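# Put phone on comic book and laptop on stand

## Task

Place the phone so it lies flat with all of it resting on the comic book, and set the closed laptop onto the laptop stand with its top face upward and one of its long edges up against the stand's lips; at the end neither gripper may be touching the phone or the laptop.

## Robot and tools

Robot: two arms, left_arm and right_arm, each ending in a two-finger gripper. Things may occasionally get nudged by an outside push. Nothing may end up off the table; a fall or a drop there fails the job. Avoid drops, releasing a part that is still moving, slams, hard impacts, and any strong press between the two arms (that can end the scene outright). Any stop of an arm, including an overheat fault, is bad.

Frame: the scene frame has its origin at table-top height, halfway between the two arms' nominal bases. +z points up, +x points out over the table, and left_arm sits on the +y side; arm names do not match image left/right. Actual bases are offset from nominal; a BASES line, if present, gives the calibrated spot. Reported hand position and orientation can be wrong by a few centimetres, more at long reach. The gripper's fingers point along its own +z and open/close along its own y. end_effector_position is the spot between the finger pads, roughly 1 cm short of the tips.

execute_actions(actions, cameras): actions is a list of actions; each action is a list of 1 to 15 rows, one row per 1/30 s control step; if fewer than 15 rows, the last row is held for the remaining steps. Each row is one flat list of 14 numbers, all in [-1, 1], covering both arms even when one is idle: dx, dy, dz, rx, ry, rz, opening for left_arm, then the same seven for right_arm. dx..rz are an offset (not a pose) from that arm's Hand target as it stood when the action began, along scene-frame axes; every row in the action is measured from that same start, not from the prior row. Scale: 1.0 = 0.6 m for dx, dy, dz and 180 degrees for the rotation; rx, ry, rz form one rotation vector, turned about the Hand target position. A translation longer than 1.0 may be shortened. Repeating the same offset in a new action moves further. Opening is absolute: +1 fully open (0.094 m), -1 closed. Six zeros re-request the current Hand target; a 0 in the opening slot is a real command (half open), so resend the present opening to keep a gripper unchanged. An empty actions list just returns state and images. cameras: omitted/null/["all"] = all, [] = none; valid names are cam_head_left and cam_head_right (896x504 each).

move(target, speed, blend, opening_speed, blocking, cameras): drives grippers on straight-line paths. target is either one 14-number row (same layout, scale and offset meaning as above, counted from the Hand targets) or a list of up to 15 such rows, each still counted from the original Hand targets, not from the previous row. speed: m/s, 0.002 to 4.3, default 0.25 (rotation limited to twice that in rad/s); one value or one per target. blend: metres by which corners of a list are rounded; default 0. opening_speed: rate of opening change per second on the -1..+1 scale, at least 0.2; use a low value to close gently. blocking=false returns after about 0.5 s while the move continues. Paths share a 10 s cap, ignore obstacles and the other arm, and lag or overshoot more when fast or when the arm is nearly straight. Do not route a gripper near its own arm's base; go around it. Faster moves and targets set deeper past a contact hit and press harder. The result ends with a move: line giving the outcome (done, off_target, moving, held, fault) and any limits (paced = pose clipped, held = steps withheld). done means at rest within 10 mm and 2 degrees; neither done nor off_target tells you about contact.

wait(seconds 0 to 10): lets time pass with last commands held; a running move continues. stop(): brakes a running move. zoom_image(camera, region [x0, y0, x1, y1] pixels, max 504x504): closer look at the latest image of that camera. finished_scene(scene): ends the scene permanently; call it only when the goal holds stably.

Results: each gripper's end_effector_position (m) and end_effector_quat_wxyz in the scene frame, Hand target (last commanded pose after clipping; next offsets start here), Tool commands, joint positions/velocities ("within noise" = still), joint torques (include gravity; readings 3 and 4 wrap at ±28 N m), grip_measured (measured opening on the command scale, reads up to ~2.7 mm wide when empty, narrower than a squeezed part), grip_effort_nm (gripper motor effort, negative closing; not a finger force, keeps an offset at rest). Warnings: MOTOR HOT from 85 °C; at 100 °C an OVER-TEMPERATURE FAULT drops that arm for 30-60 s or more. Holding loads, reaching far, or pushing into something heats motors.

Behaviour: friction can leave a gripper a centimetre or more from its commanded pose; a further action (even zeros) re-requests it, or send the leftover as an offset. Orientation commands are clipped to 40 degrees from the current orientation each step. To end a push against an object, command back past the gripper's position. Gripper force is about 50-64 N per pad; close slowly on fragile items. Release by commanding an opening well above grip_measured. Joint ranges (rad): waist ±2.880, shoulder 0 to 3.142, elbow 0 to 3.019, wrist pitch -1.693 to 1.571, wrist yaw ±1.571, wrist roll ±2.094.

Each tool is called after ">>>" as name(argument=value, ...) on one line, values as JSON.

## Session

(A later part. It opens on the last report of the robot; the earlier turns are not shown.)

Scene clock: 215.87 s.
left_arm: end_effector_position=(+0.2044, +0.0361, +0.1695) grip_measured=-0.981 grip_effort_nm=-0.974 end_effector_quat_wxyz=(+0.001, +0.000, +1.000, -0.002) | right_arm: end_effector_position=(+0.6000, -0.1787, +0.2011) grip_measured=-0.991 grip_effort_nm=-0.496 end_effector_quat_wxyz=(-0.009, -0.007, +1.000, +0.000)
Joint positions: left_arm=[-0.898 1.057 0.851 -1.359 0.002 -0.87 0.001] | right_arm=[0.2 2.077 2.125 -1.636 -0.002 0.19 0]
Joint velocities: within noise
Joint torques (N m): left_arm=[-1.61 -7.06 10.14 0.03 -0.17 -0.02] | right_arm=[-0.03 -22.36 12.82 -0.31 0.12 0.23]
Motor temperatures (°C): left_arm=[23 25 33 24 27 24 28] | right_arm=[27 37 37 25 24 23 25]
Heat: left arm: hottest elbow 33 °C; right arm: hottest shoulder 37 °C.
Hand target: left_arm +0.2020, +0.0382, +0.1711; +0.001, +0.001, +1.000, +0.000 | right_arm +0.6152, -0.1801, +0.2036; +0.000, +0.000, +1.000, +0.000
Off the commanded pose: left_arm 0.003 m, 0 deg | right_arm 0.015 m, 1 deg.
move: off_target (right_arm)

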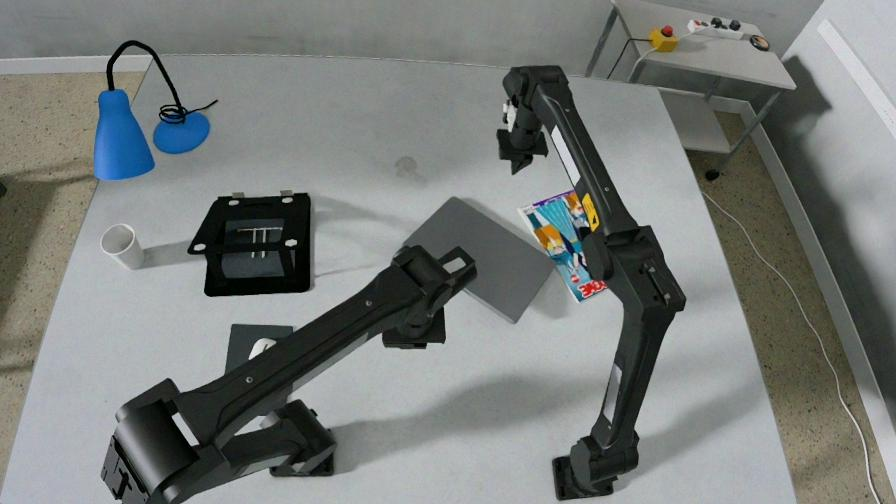

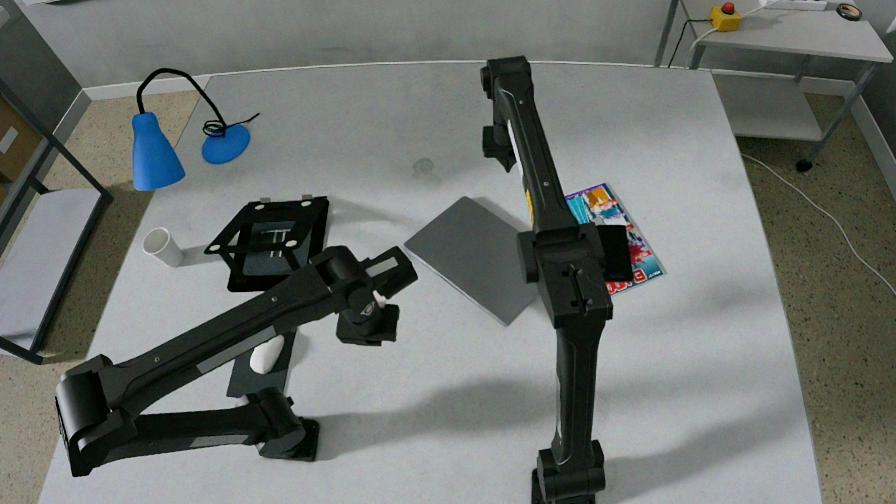

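>>> move(target=[[0.0,0.27,0,0,0,0,1,0.01,0,-0.285,0,0,0,-1],[0,0.27,0,0,0,0,1,-0.2,0.16,-0.285,0,0,0,-1]], speed=[0.25,0.12])

>>> zoom_image(camera="cam_head_left", region=[340, 160, 620, 350])

>>> zoom_image(camera="cam_head_right", region=[340, 160, 620, 350])

Scene clock: 222.97 s.
left_arm: end_effector_position=(+0.2050, +0.1970, +0.1728) grip_measured=+0.998 grip_effort_nm=0.129 end_effector_quat_wxyz=(+0.008, +0.004, +1.000, -0.001) | right_arm: end_effector_position=(+0.5087, -0.0918, +0.0450) grip_measured=-0.991 grip_effort_nm=-0.491 end_effector_quat_wxyz=(+0.012, +0.005, +1.000, +0.002)
Joint positions: left_arm=[-0.285 0.763 0.703 -1.495 -0.003 -0.248 0.094] | right_arm=[0.382 1.963 1.519 -1.105 0.005 0.397 0]
Joint velocities: within noise
Joint torques (N m): left_arm=[0.03 -3.19 10.28 0.1 0.1 0.1] | right_arm=[1.73 -21.83 5.55 0.5 -0.12 0.26]
Motor temperatures (°C): left_arm=[23 25 33 24 27 24 28] | right_arm=[27 38 38 25 24 23 25]
Heat: left arm: hottest elbow 33 °C; right arm: hottest shoulder 38 °C.
Hand target: left_arm +0.2020, +0.2001, +0.1711; +0.001, +0.001, +1.000, +0.000 | right_arm +0.4953, -0.0840, +0.0327; +0.000, +0.000, +1.000, +0.000
Off the commanded pose: left_arm 0.005 m, 1 deg | right_arm 0.020 m, 2 deg.
move: off_target (right_arm)

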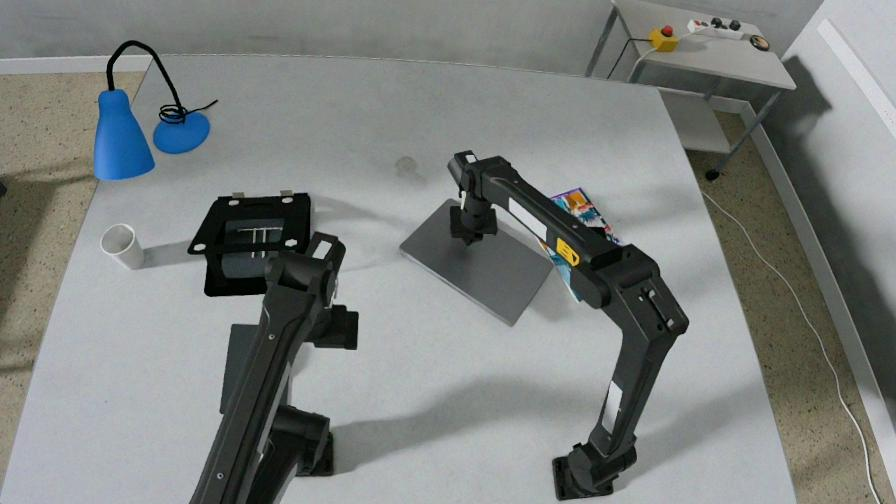

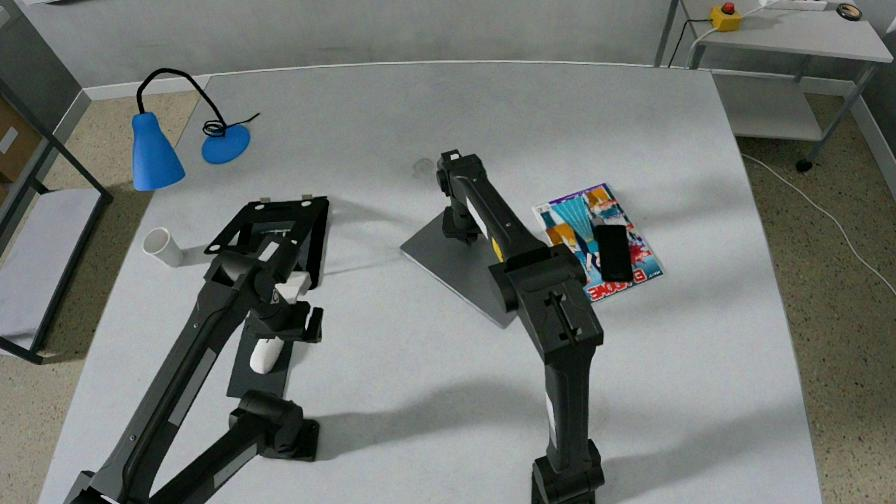

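Scaled by 1.800.

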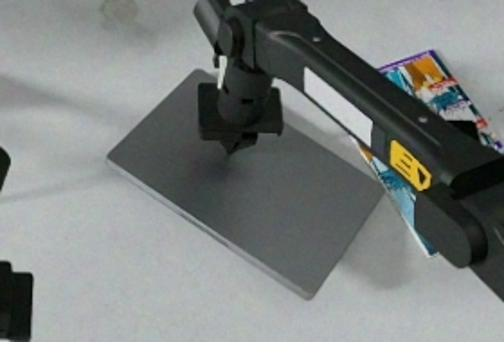

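Scaled by 1.800.

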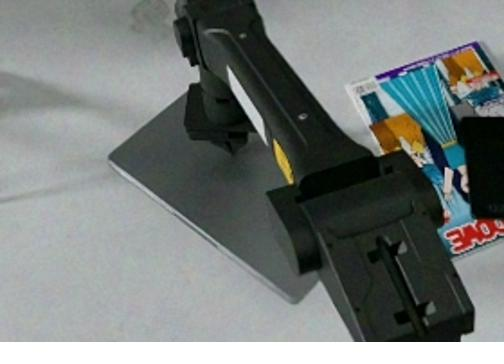

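>>> move(target=[[0,0,0,0,0,0,1,0.0,0,0.08,0,0,0,-1],[0,0,0,0,0,0,1,0.21,-0.16,0.08,0,0,0,-1],[0,0,0,0,0,0,1,0.21,-0.16,-0.04,0,0,0,-1]], speed=[0.2,0.25,0.15])

>>> zoom_image(camera="cam_head_left", region=[380, 160, 660, 350])

>>> zoom_image(camera="cam_head_right", region=[380, 160, 660, 350])

Scene clock: 228.83 s.
left_arm: end_effector_position=(+0.2050, +0.1970, +0.1728) grip_measured=+0.998 grip_effort_nm=0.129 end_effector_quat_wxyz=(+0.008, +0.004, +1.000, -0.001) | right_arm: end_effector_position=(+0.6168, -0.1843, +0.0235) grip_measured=-0.991 grip_effort_nm=-0.491 end_effector_quat_wxyz=(+0.003, +0.006, +1.000, +0.000)
Joint positions: left_arm=[-0.285 0.763 0.703 -1.495 -0.003 -0.248 0.094] | right_arm=[0.187 2.191 1.844 -1.218 0.001 0.204 0]
Joint velocities: within noise
Joint torques (N m): left_arm=[0.15 -2.73 10.03 -0.03 0.06 0.12] | right_arm=[0.67 -22.83 8.91 0.57 -0.01 0.08]
Motor temperatures (°C): left_arm=[23 25 33 24 27 24 28] | right_arm=[27 38 38 25 24 23 26]
Heat: left arm: hottest elbow 33 °C; right arm: hottest shoulder 38 °C.
Hand target: left_arm +0.2020, +0.2001, +0.1711; +0.001, +0.001, +1.000, +0.000 | right_arm +0.6212, -0.1801, +0.0085; +0.000, +0.000, +1.000, +0.000
Off the commanded pose: left_arm 0.005 m, 1 deg | right_arm 0.016 m, 1 deg.
move: off_target (right_arm)

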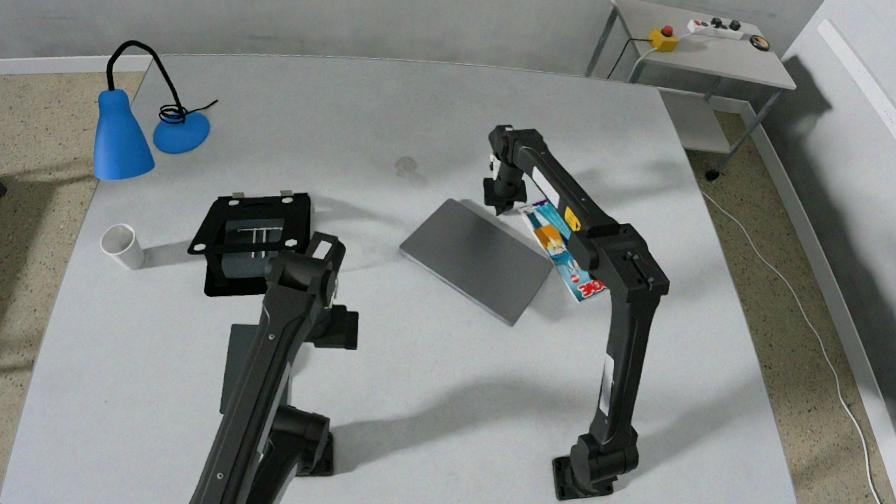

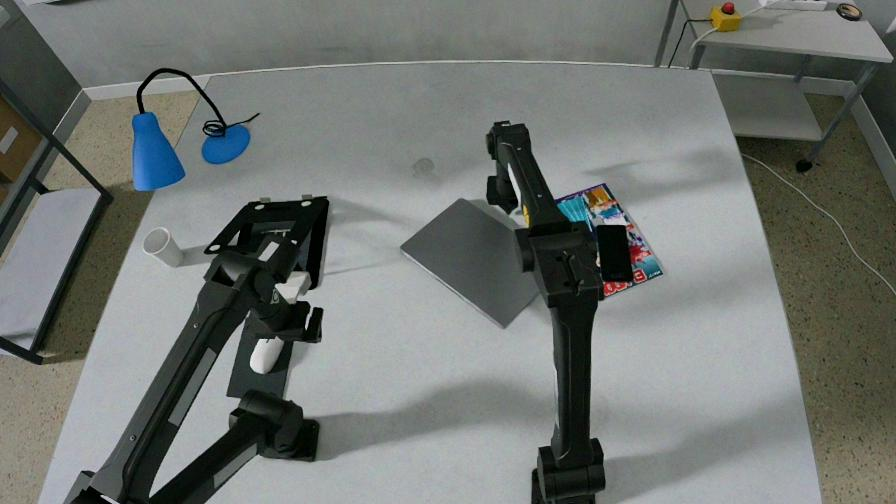

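Scaled by 1.800.

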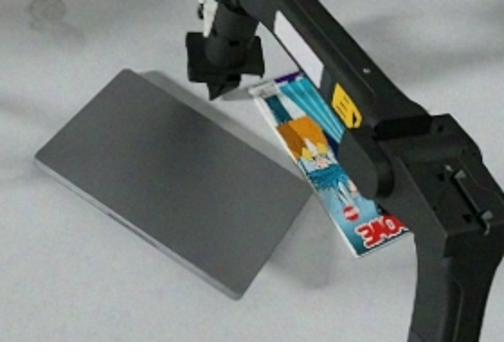

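Scaled by 1.800.

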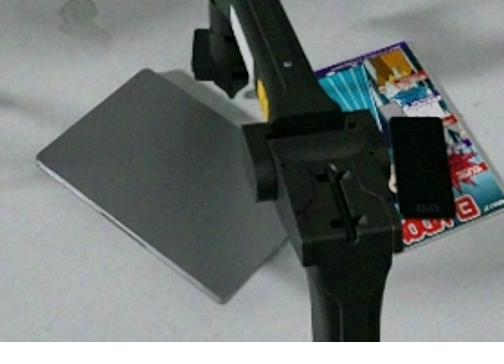

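>>> move(target=[[0,0,0,0,0,0,1,0,0.0,-0.008,0,0,0,-1],[0,0,0,0,0,0,1,-0.23,0.18,-0.01,0,0,0,-1]], speed=0.12)

>>> zoom_image(camera="cam_head_left", region=[340, 180, 620, 370])

>>> zoom_image(camera="cam_head_right", region=[340, 180, 620, 370])

Scene clock: 234.87 s.
left_arm: end_effector_position=(+0.2050, +0.1970, +0.1728) grip_measured=+0.998 grip_effort_nm=0.129 end_effector_quat_wxyz=(+0.008, +0.004, +1.000, -0.001) | right_arm: end_effector_position=(+0.5012, -0.0815, +0.0140) grip_measured=-0.991 grip_effort_nm=-0.491 end_effector_quat_wxyz=(+0.016, +0.007, +1.000, +0.001)
Joint positions: left_arm=[-0.285 0.763 0.703 -1.495 -0.003 -0.248 0.094] | right_arm=[0.405 1.99 1.472 -1.024 0.011 0.424 0]
Joint velocities: within noise
Joint torques (N m): left_arm=[-0.21 -3.08 10.21 -0.06 0.1 0.11] | right_arm=[2.08 -22.12 5.12 0.27 -0.32 0.19]
Motor temperatures (°C): left_arm=[23 25 33 24 27 24 28] | right_arm=[27 38 39 25 24 23 26]
Heat: left arm: hottest elbow 33 °C; right arm: hottest elbow 39 °C.
Hand target: left_arm +0.2020, +0.2001, +0.1711; +0.001, +0.001, +1.000, +0.000 | right_arm +0.4834, -0.0722, +0.0027; +0.000, +0.000, +1.000, +0.000
Off the commanded pose: left_arm 0.005 m, 1 deg | right_arm 0.023 m, 2 deg.
move: off_target (right_arm)

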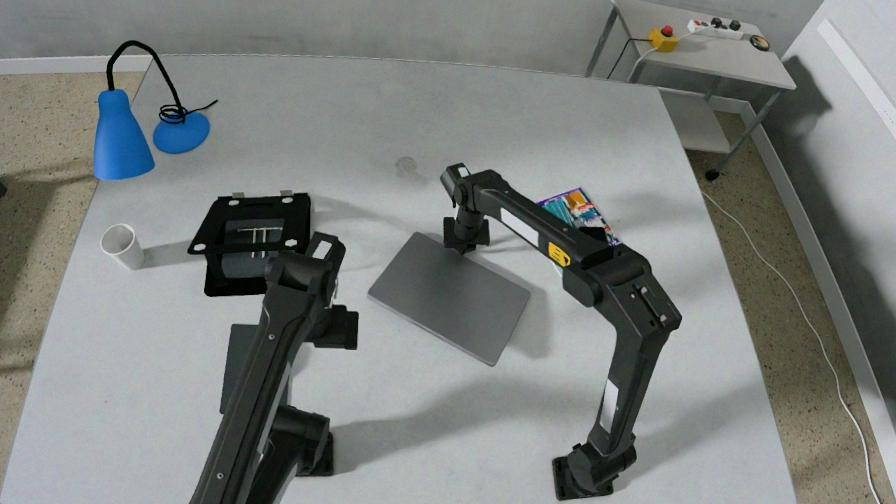

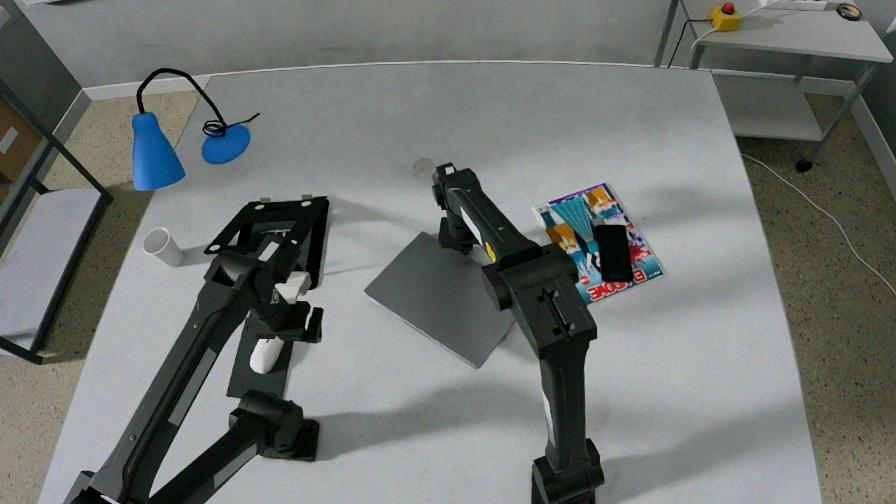

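Scaled by 1.800.

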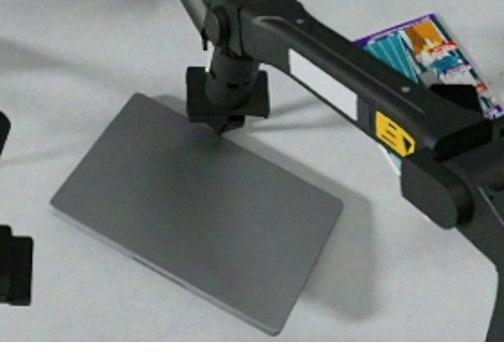

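Scaled by 1.800.

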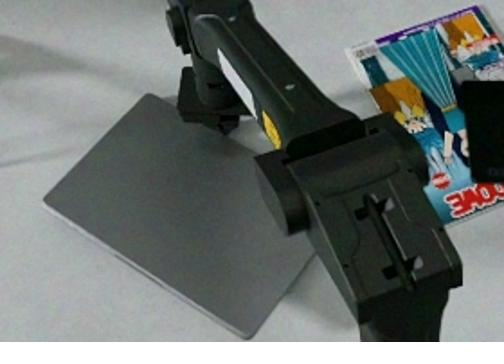

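>>> move(target=[0.018,-0.25,-0.12,0.169,-0.286,-0.613,0.06,0,0,0,0,0,0,-1], speed=0.35)

>>> zoom_image(camera="cam_head_left", region=[340, 220, 560, 400])

>>> zoom_image(camera="cam_head_right", region=[310, 220, 530, 400])

Scene clock: 254.77 s.
left_arm: end_effector_position=(+0.2097, +0.0485, +0.0991) grip_measured=+0.062 grip_effort_nm=-0.081 end_effector_quat_wxyz=(+0.358, +0.787, +0.455, +0.213) | right_arm: end_effector_position=(+0.5012, -0.0815, +0.0140) grip_measured=-0.991 grip_effort_nm=-0.486 end_effector_quat_wxyz=(+0.016, +0.007, +1.000, +0.001)
Joint positions: left_arm=[-1.131 0.539 0.224 -0.49 -0.436 1.17 0.05] | right_arm=[0.405 1.99 1.472 -1.024 0.011 0.425 0]
Joint velocities: within noise
Joint torques (N m): left_arm=[-0.44 -1.32 10.51 2.13 -0.06 0.03] | right_arm=[2.02 -21.95 5.14 0.24 -0.32 0.23]
Motor temperatures (°C): left_arm=[23 25 33 24 27 24 27] | right_arm=[27 38 36 25 24 23 26]
Heat: left arm: hottest elbow 33 °C; right arm: hottest shoulder 38 °C.
Hand target: left_arm +0.2127, +0.0502, +0.0990; +0.365, +0.782, +0.457, +0.215 | right_arm +0.4834, -0.0722, +0.0026; +0.000, +0.000, +1.000, +0.000
Off the commanded pose: left_arm 0.004 m, 1 deg | right_arm 0.023 m, 2 deg.
move: off_target (right_arm)

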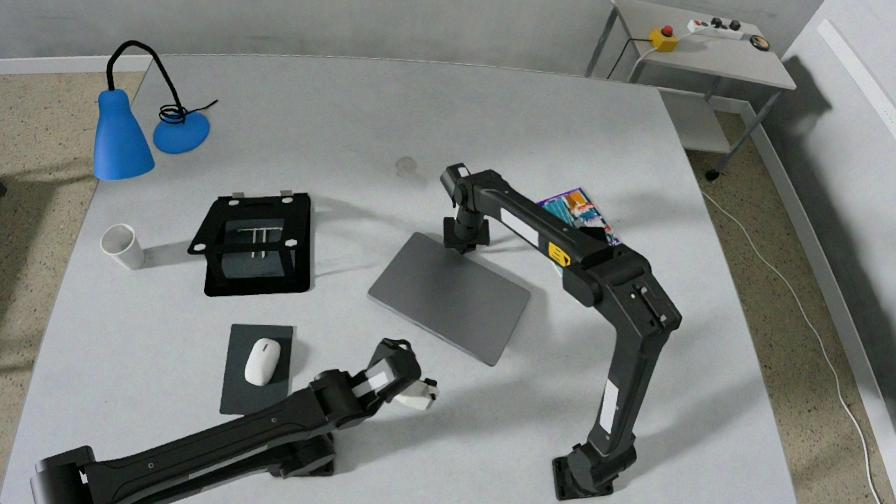

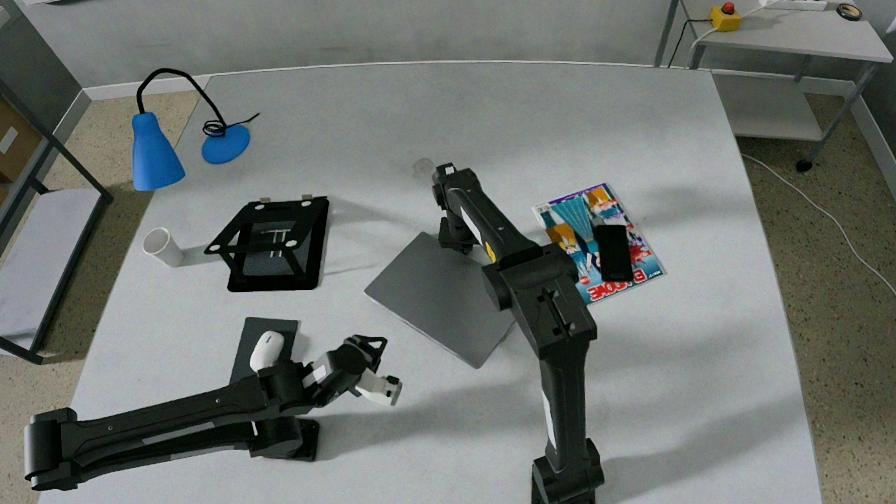

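Scaled by 2.291.

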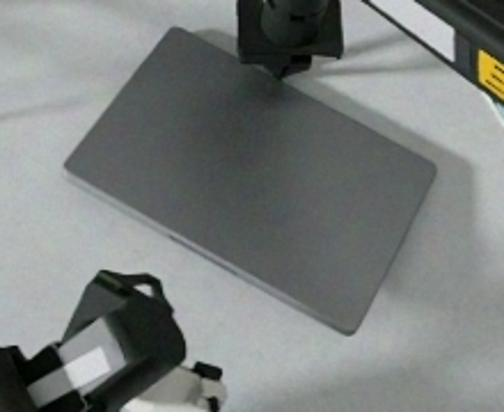

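Scaled by 2.291.

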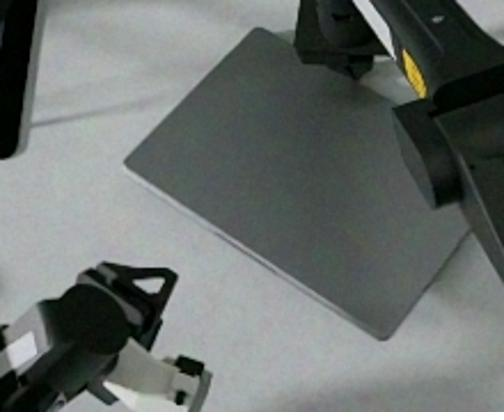

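>>> move(target=[[0,0,-0.107,0,0,0,0.06,0,0,0,0,0,0,-1],[0.06,-0.033,-0.107,0,0,0,0.06,0,0,0,0,0,0,-1]], speed=0.12)

>>> zoom_image(camera="cam_head_left", region=[360, 260, 520, 390])

>>> zoom_image(camera="cam_head_right", region=[330, 260, 490, 390])

Scene clock: 260.77 s.
left_arm: end_effector_position=(+0.2384, +0.0395, +0.0287) grip_measured=+0.061 grip_effort_nm=-0.051 end_effector_quat_wxyz=(+0.362, +0.785, +0.455, +0.214) | right_arm: end_effector_position=(+0.5012, -0.0815, +0.0140) grip_measured=-0.991 grip_effort_nm=-0.486 end_effector_quat_wxyz=(+0.016, +0.007, +1.000, +0.001)
Joint positions: left_arm=[-1.006 0.981 0.111 0.111 -0.35 1.264 0.05] | right_arm=[0.405 1.99 1.472 -1.024 0.011 0.425 0]
Joint velocities: within noise
Joint torques (N m): left_arm=[-0.26 -1.26 11.33 1.66 0.15 0.02] | right_arm=[2.02 -22.01 5.14 0.21 -0.32 0.23]
Motor temperatures (°C): left_arm=[23 25 33 24 27 24 27] | right_arm=[27 38 36 25 24 23 26]
Heat: left arm: hottest elbow 33 °C; right arm: hottest shoulder 38 °C.
Hand target: left_arm +0.2488, +0.0304, +0.0349; +0.365, +0.782, +0.457, +0.215 | right_arm +0.4834, -0.0722, +0.0026; +0.000, +0.000, +1.000, +0.000
Off the commanded pose: left_arm 0.015 m, 0 deg | right_arm 0.023 m, 2 deg.
move: off_target (left_arm, right_arm)

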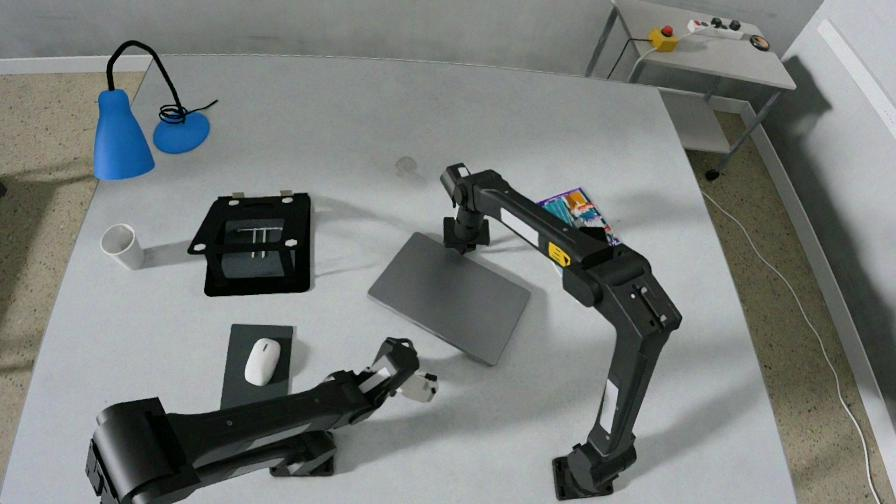

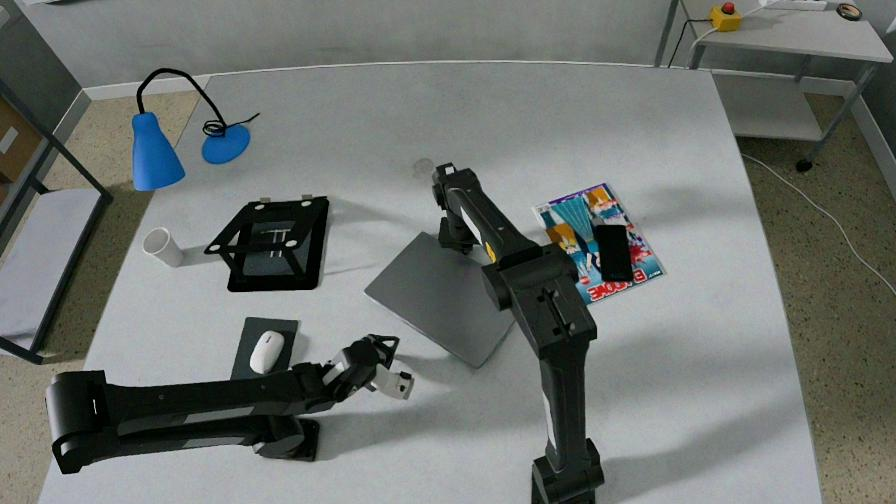

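Scaled by 3.150.

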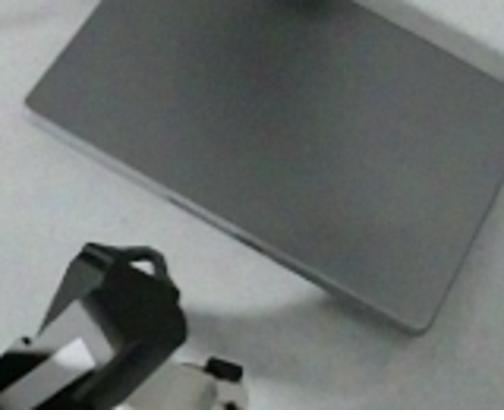

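Scaled by 3.150.

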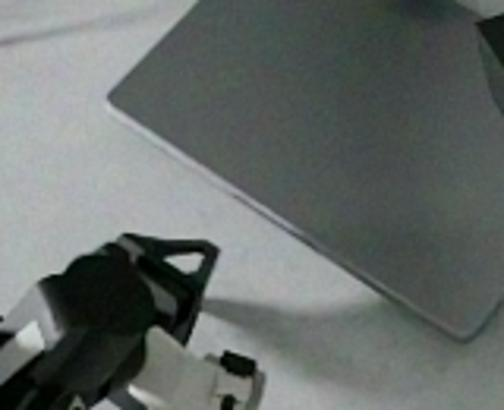

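>>> move(target=[0.095,-0.052,0.004,0,0,0,0.06,0,0,0,0,0,0,-1], speed=0.12)

>>> zoom_image(camera="cam_head_left", region=[360, 260, 520, 390])

>>> zoom_image(camera="cam_head_right", region=[330, 260, 490, 390])

Scene clock: 271.40 s.
left_arm: end_effector_position=(+0.2771, +0.0182, +0.0281) grip_measured=+0.059 grip_effort_nm=0.090 end_effector_quat_wxyz=(+0.355, +0.791, +0.453, +0.208) | right_arm: end_effector_position=(+0.5056, -0.0833, +0.0141) grip_measured=-0.991 grip_effort_nm=-0.486 end_effector_quat_wxyz=(+0.025, +0.009, +1.000, -0.003)
Joint positions: left_arm=[-0.899 1.171 0.209 0.209 -0.259 1.345 0.05] | right_arm=[0.403 1.99 1.472 -1.01 0.025 0.425 0]
Joint velocities: within noise
Joint torques (N m): left_arm=[0.44 -1.49 13.98 1.95 0.1 0.09] | right_arm=[2.2 -22.07 5.23 -0.2 -0.76 0.24]
Motor temperatures (°C): left_arm=[23 25 33 24 27 24 27] | right_arm=[27 38 35 25 24 23 26]
Heat: left arm: hottest elbow 33 °C; right arm: hottest shoulder 38 °C.
Hand target: left_arm +0.3058, -0.0009, +0.0374; +0.365, +0.782, +0.457, +0.215 | right_arm +0.4833, -0.0720, +0.0026; +0.000, +0.000, +1.000, +0.000
Off the commanded pose: left_arm 0.036 m, 2 deg | right_arm 0.027 m, 3 deg.
move: off_target (left_arm, right_arm)

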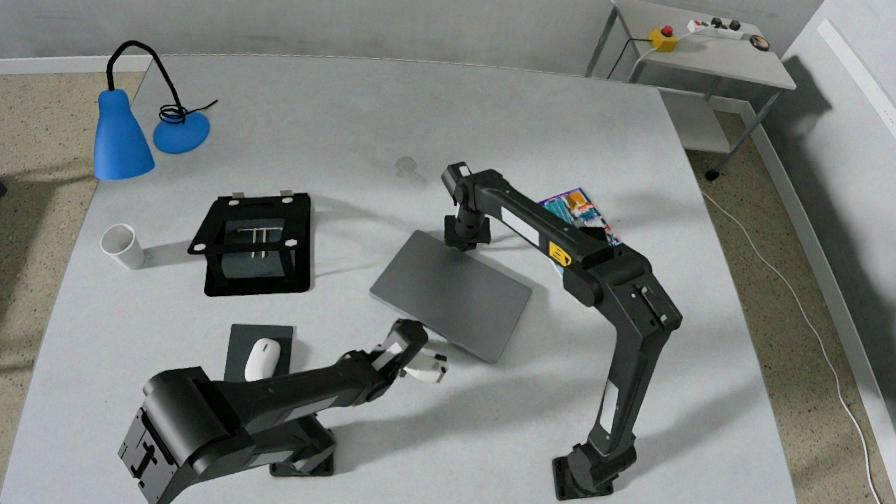

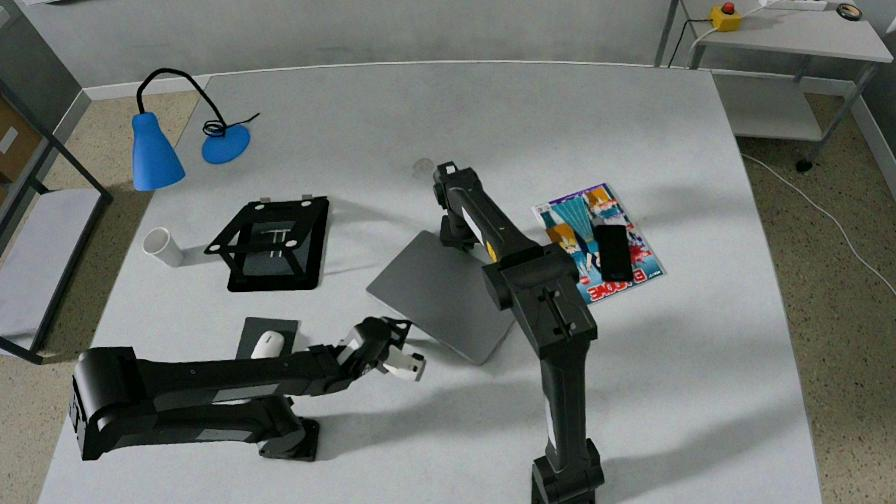

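Scaled by 3.150.

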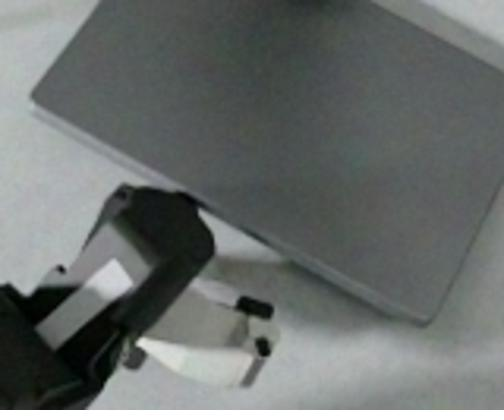

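Scaled by 3.150.

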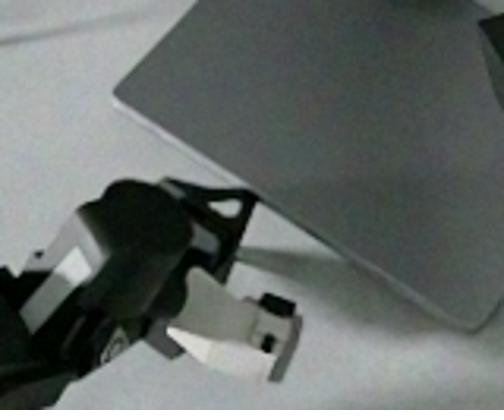

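>>> move(target=[[-0.07,0.038,0.012,0,0,0,0.06,0,0,0,0,0,0,-1],[-0.07,0.038,0.012,0,0,0,0.6,0,0,0,0,0,0,-1],[0.02,-0.011,0.006,0,0,0,0.6,0,0,0,0,0,0,-1]], speed=0.12)

>>> zoom_image(camera="cam_head_left", region=[360, 260, 520, 390])

>>> zoom_image(camera="cam_head_right", region=[330, 260, 490, 390])

Scene clock: 278.47 s.
left_arm: end_effector_position=(+0.3048, -0.0009, +0.0387) grip_measured=+0.598 grip_effort_nm=0.134 end_effector_quat_wxyz=(+0.364, +0.784, +0.455, +0.212) | right_arm: end_effector_position=(+0.5049, -0.0815, +0.0143) grip_measured=-0.991 grip_effort_nm=-0.486 end_effector_quat_wxyz=(+0.022, +0.008, +1.000, +0.003)
Joint positions: left_arm=[-0.868 1.243 0.286 0.231 -0.244 1.361 0.075] | right_arm=[0.403 1.989 1.472 -1.01 0.013 0.425 0]
Joint velocities: within noise
Joint torques (N m): left_arm=[-0.5 -4.13 10.69 1.42 0.07 0.09] | right_arm=[2.26 -22.01 5.2 -0.2 -0.38 0.23]
Motor temperatures (°C): left_arm=[23 25 34 24 27 24 27] | right_arm=[27 39 34 25 24 23 26]
Heat: left arm: hottest elbow 34 °C; right arm: hottest shoulder 39 °C.
Hand target: left_arm +0.3178, -0.0075, +0.0410; +0.365, +0.782, +0.457, +0.215 | right_arm +0.4833, -0.0720, +0.0027; +0.000, +0.000, +1.000, +0.000
Off the commanded pose: left_arm 0.015 m, 0 deg | right_arm 0.026 m, 3 deg.
move: off_target (left_arm, right_arm)

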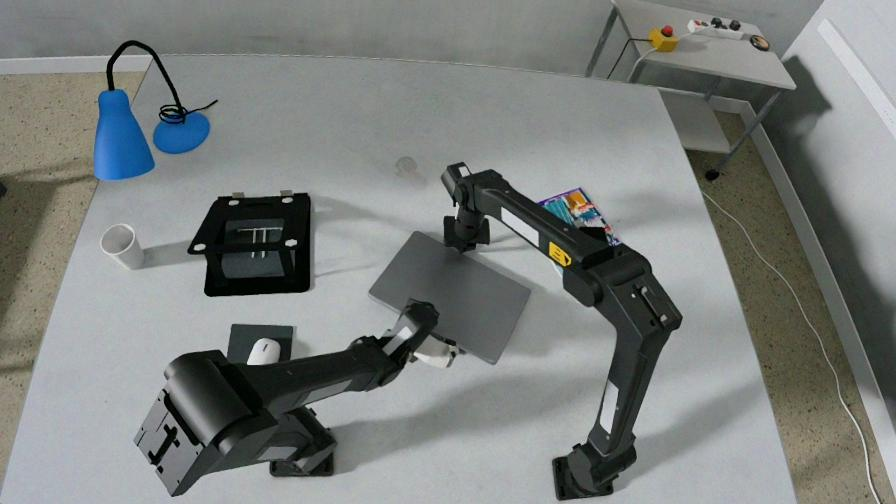

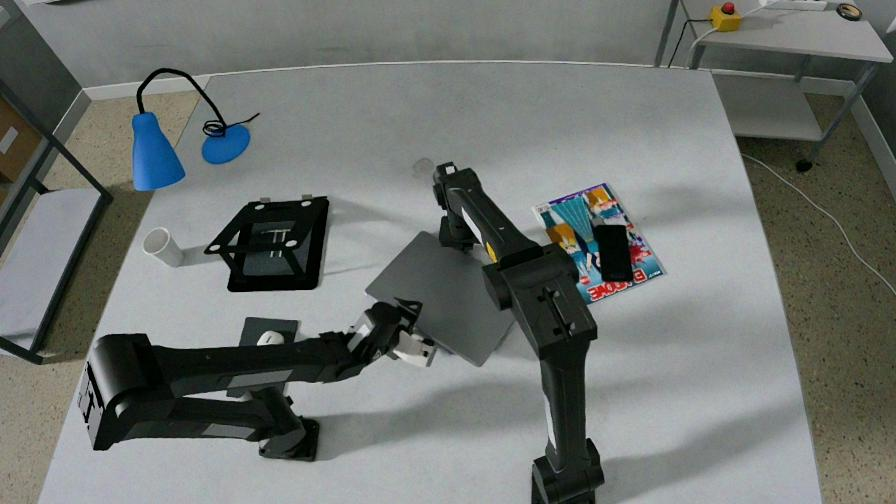

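Scaled by 3.150.

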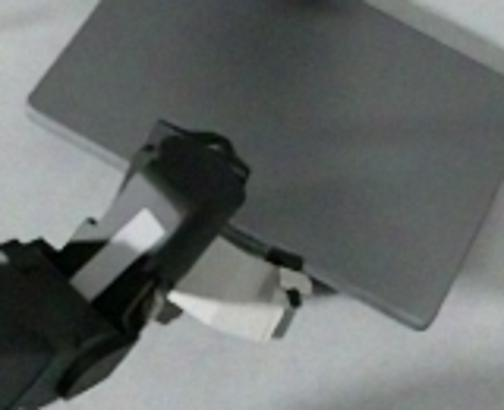

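Scaled by 3.150.

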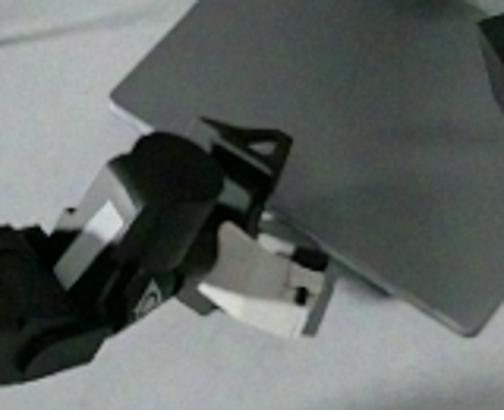

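>>> move(target=[0.03,-0.017,-0.015,0,0,0,0.6,0,0,0,0,0,0,-1], speed=0.1)

>>> zoom_image(camera="cam_head_left", region=[360, 260, 520, 390])

>>> zoom_image(camera="cam_head_right", region=[330, 260, 490, 390])

Scene clock: 282.17 s.
left_arm: end_effector_position=(+0.3265, -0.0162, +0.0390) grip_measured=+0.598 grip_effort_nm=0.129 end_effector_quat_wxyz=(+0.376, +0.779, +0.454, +0.215) | right_arm: end_effector_position=(+0.5049, -0.0815, +0.0143) grip_measured=-0.991 grip_effort_nm=-0.486 end_effector_quat_wxyz=(+0.022, +0.008, +1.000, +0.003)
Joint positions: left_arm=[-0.845 1.332 0.337 0.298 -0.227 1.376 0.075] | right_arm=[0.403 1.989 1.472 -1.01 0.013 0.425 0]
Joint velocities: within noise
Joint torques (N m): left_arm=[-1.03 -4.78 9.37 1.57 0.18 0.01] | right_arm=[2.14 -21.95 5.19 -0.23 -0.38 0.23]
Motor temperatures (°C): left_arm=[23 25 34 24 27 24 27] | right_arm=[27 39 34 25 24 23 26]
Heat: left arm: hottest elbow 34 °C; right arm: hottest shoulder 39 °C.
Hand target: left_arm +0.3358, -0.0177, +0.0319; +0.365, +0.782, +0.457, +0.215 | right_arm +0.4833, -0.0720, +0.0027; +0.000, +0.000, +1.000, +0.000
Off the commanded pose: left_arm 0.012 m, 1 deg | right_arm 0.026 m, 3 deg.
move: off_target (left_arm, right_arm)

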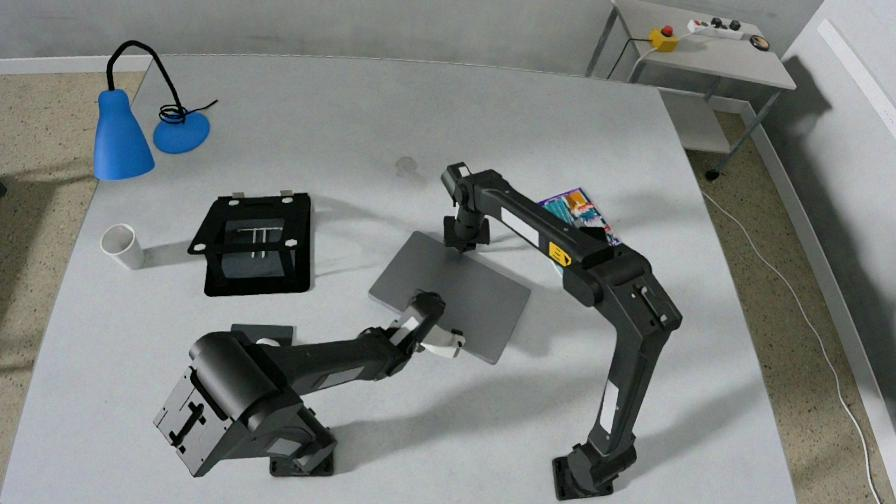

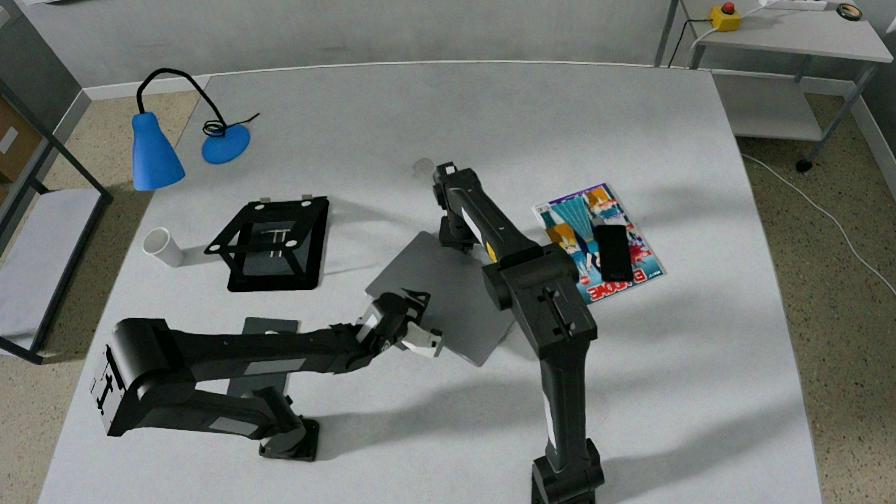

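Scaled by 3.150.

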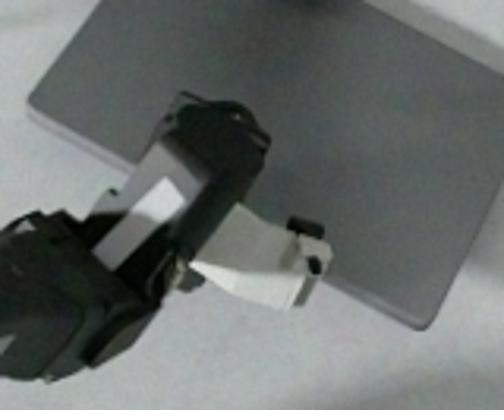

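Scaled by 3.150.

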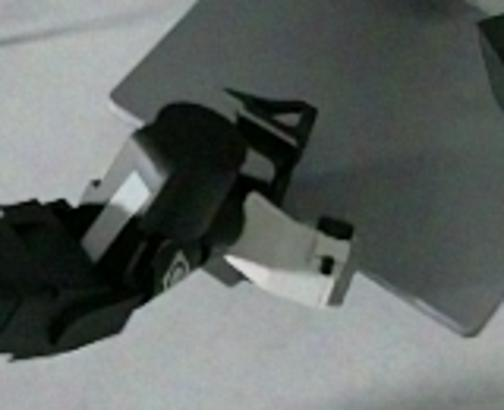

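>>> move(target=[0.045,-0.025,0,0,0,0,0.6,0,0,0,0,0,0,-1], speed=0.1)

>>> zoom_image(camera="cam_head_left", region=[360, 260, 520, 390])

>>> zoom_image(camera="cam_head_right", region=[330, 260, 490, 390])

Scene clock: 285.37 s.
left_arm: end_effector_position=(+0.3418, -0.0259, +0.0391) grip_measured=+0.598 grip_effort_nm=0.129 end_effector_quat_wxyz=(+0.375, +0.782, +0.451, +0.212) | right_arm: end_effector_position=(+0.5049, -0.0815, +0.0143) grip_measured=-0.991 grip_effort_nm=-0.481 end_effector_quat_wxyz=(+0.023, +0.008, +1.000, +0.003)
Joint positions: left_arm=[-0.825 1.378 0.383 0.298 -0.204 1.394 0.075] | right_arm=[0.403 1.989 1.472 -1.01 0.014 0.425 0]
Joint velocities: within noise
Joint torques (N m): left_arm=[0.44 -3.6 12.22 1.32 0.14 0.07] | right_arm=[2.26 -21.95 5.15 -0.23 -0.39 0.23]
Motor temperatures (°C): left_arm=[23 25 34 24 27 24 27] | right_arm=[27 39 34 25 24 23 26]
Heat: left arm: hottest elbow 34 °C; right arm: hottest shoulder 39 °C.
Hand target: left_arm +0.3627, -0.0327, +0.0319; +0.365, +0.782, +0.457, +0.215 | right_arm +0.4833, -0.0720, +0.0027; +0.000, +0.000, +1.000, +0.000
Off the commanded pose: left_arm 0.023 m, 1 deg | right_arm 0.026 m, 3 deg.
move: off_target (left_arm, right_arm)

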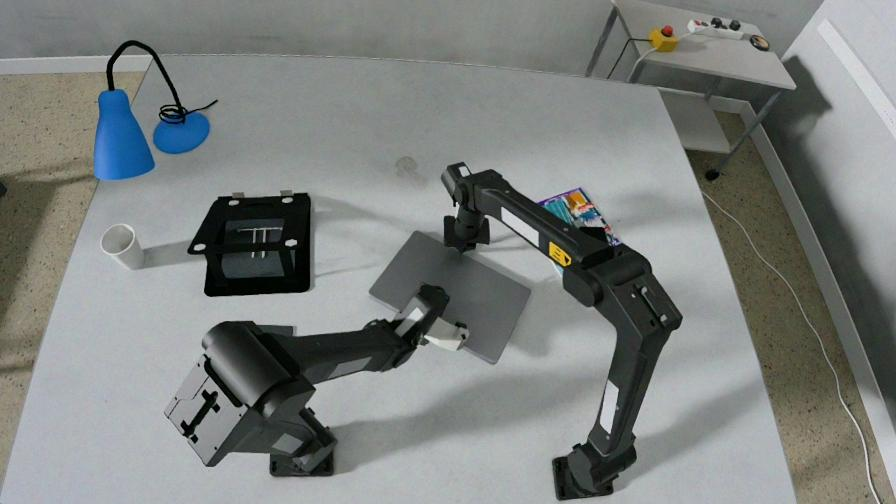

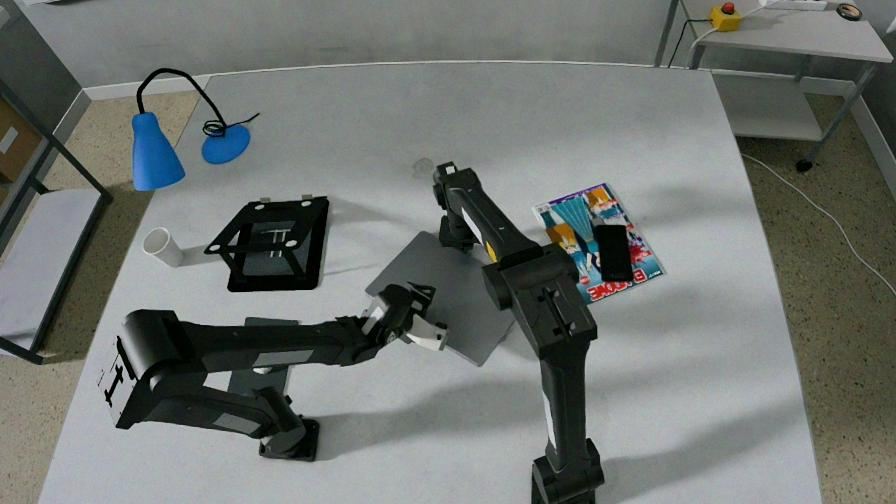

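Scaled by 3.150.

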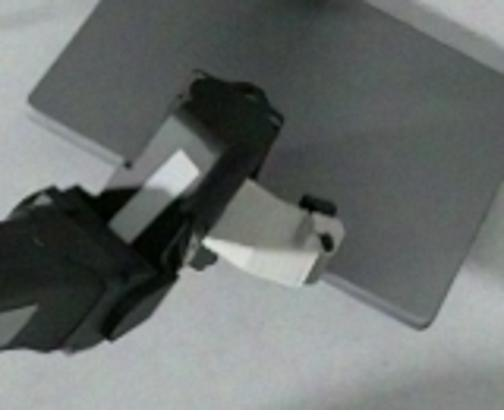

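Scaled by 3.150.

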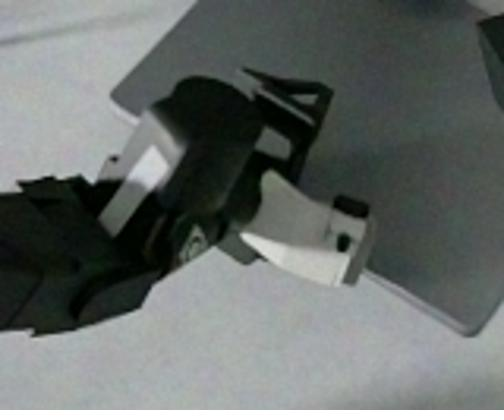

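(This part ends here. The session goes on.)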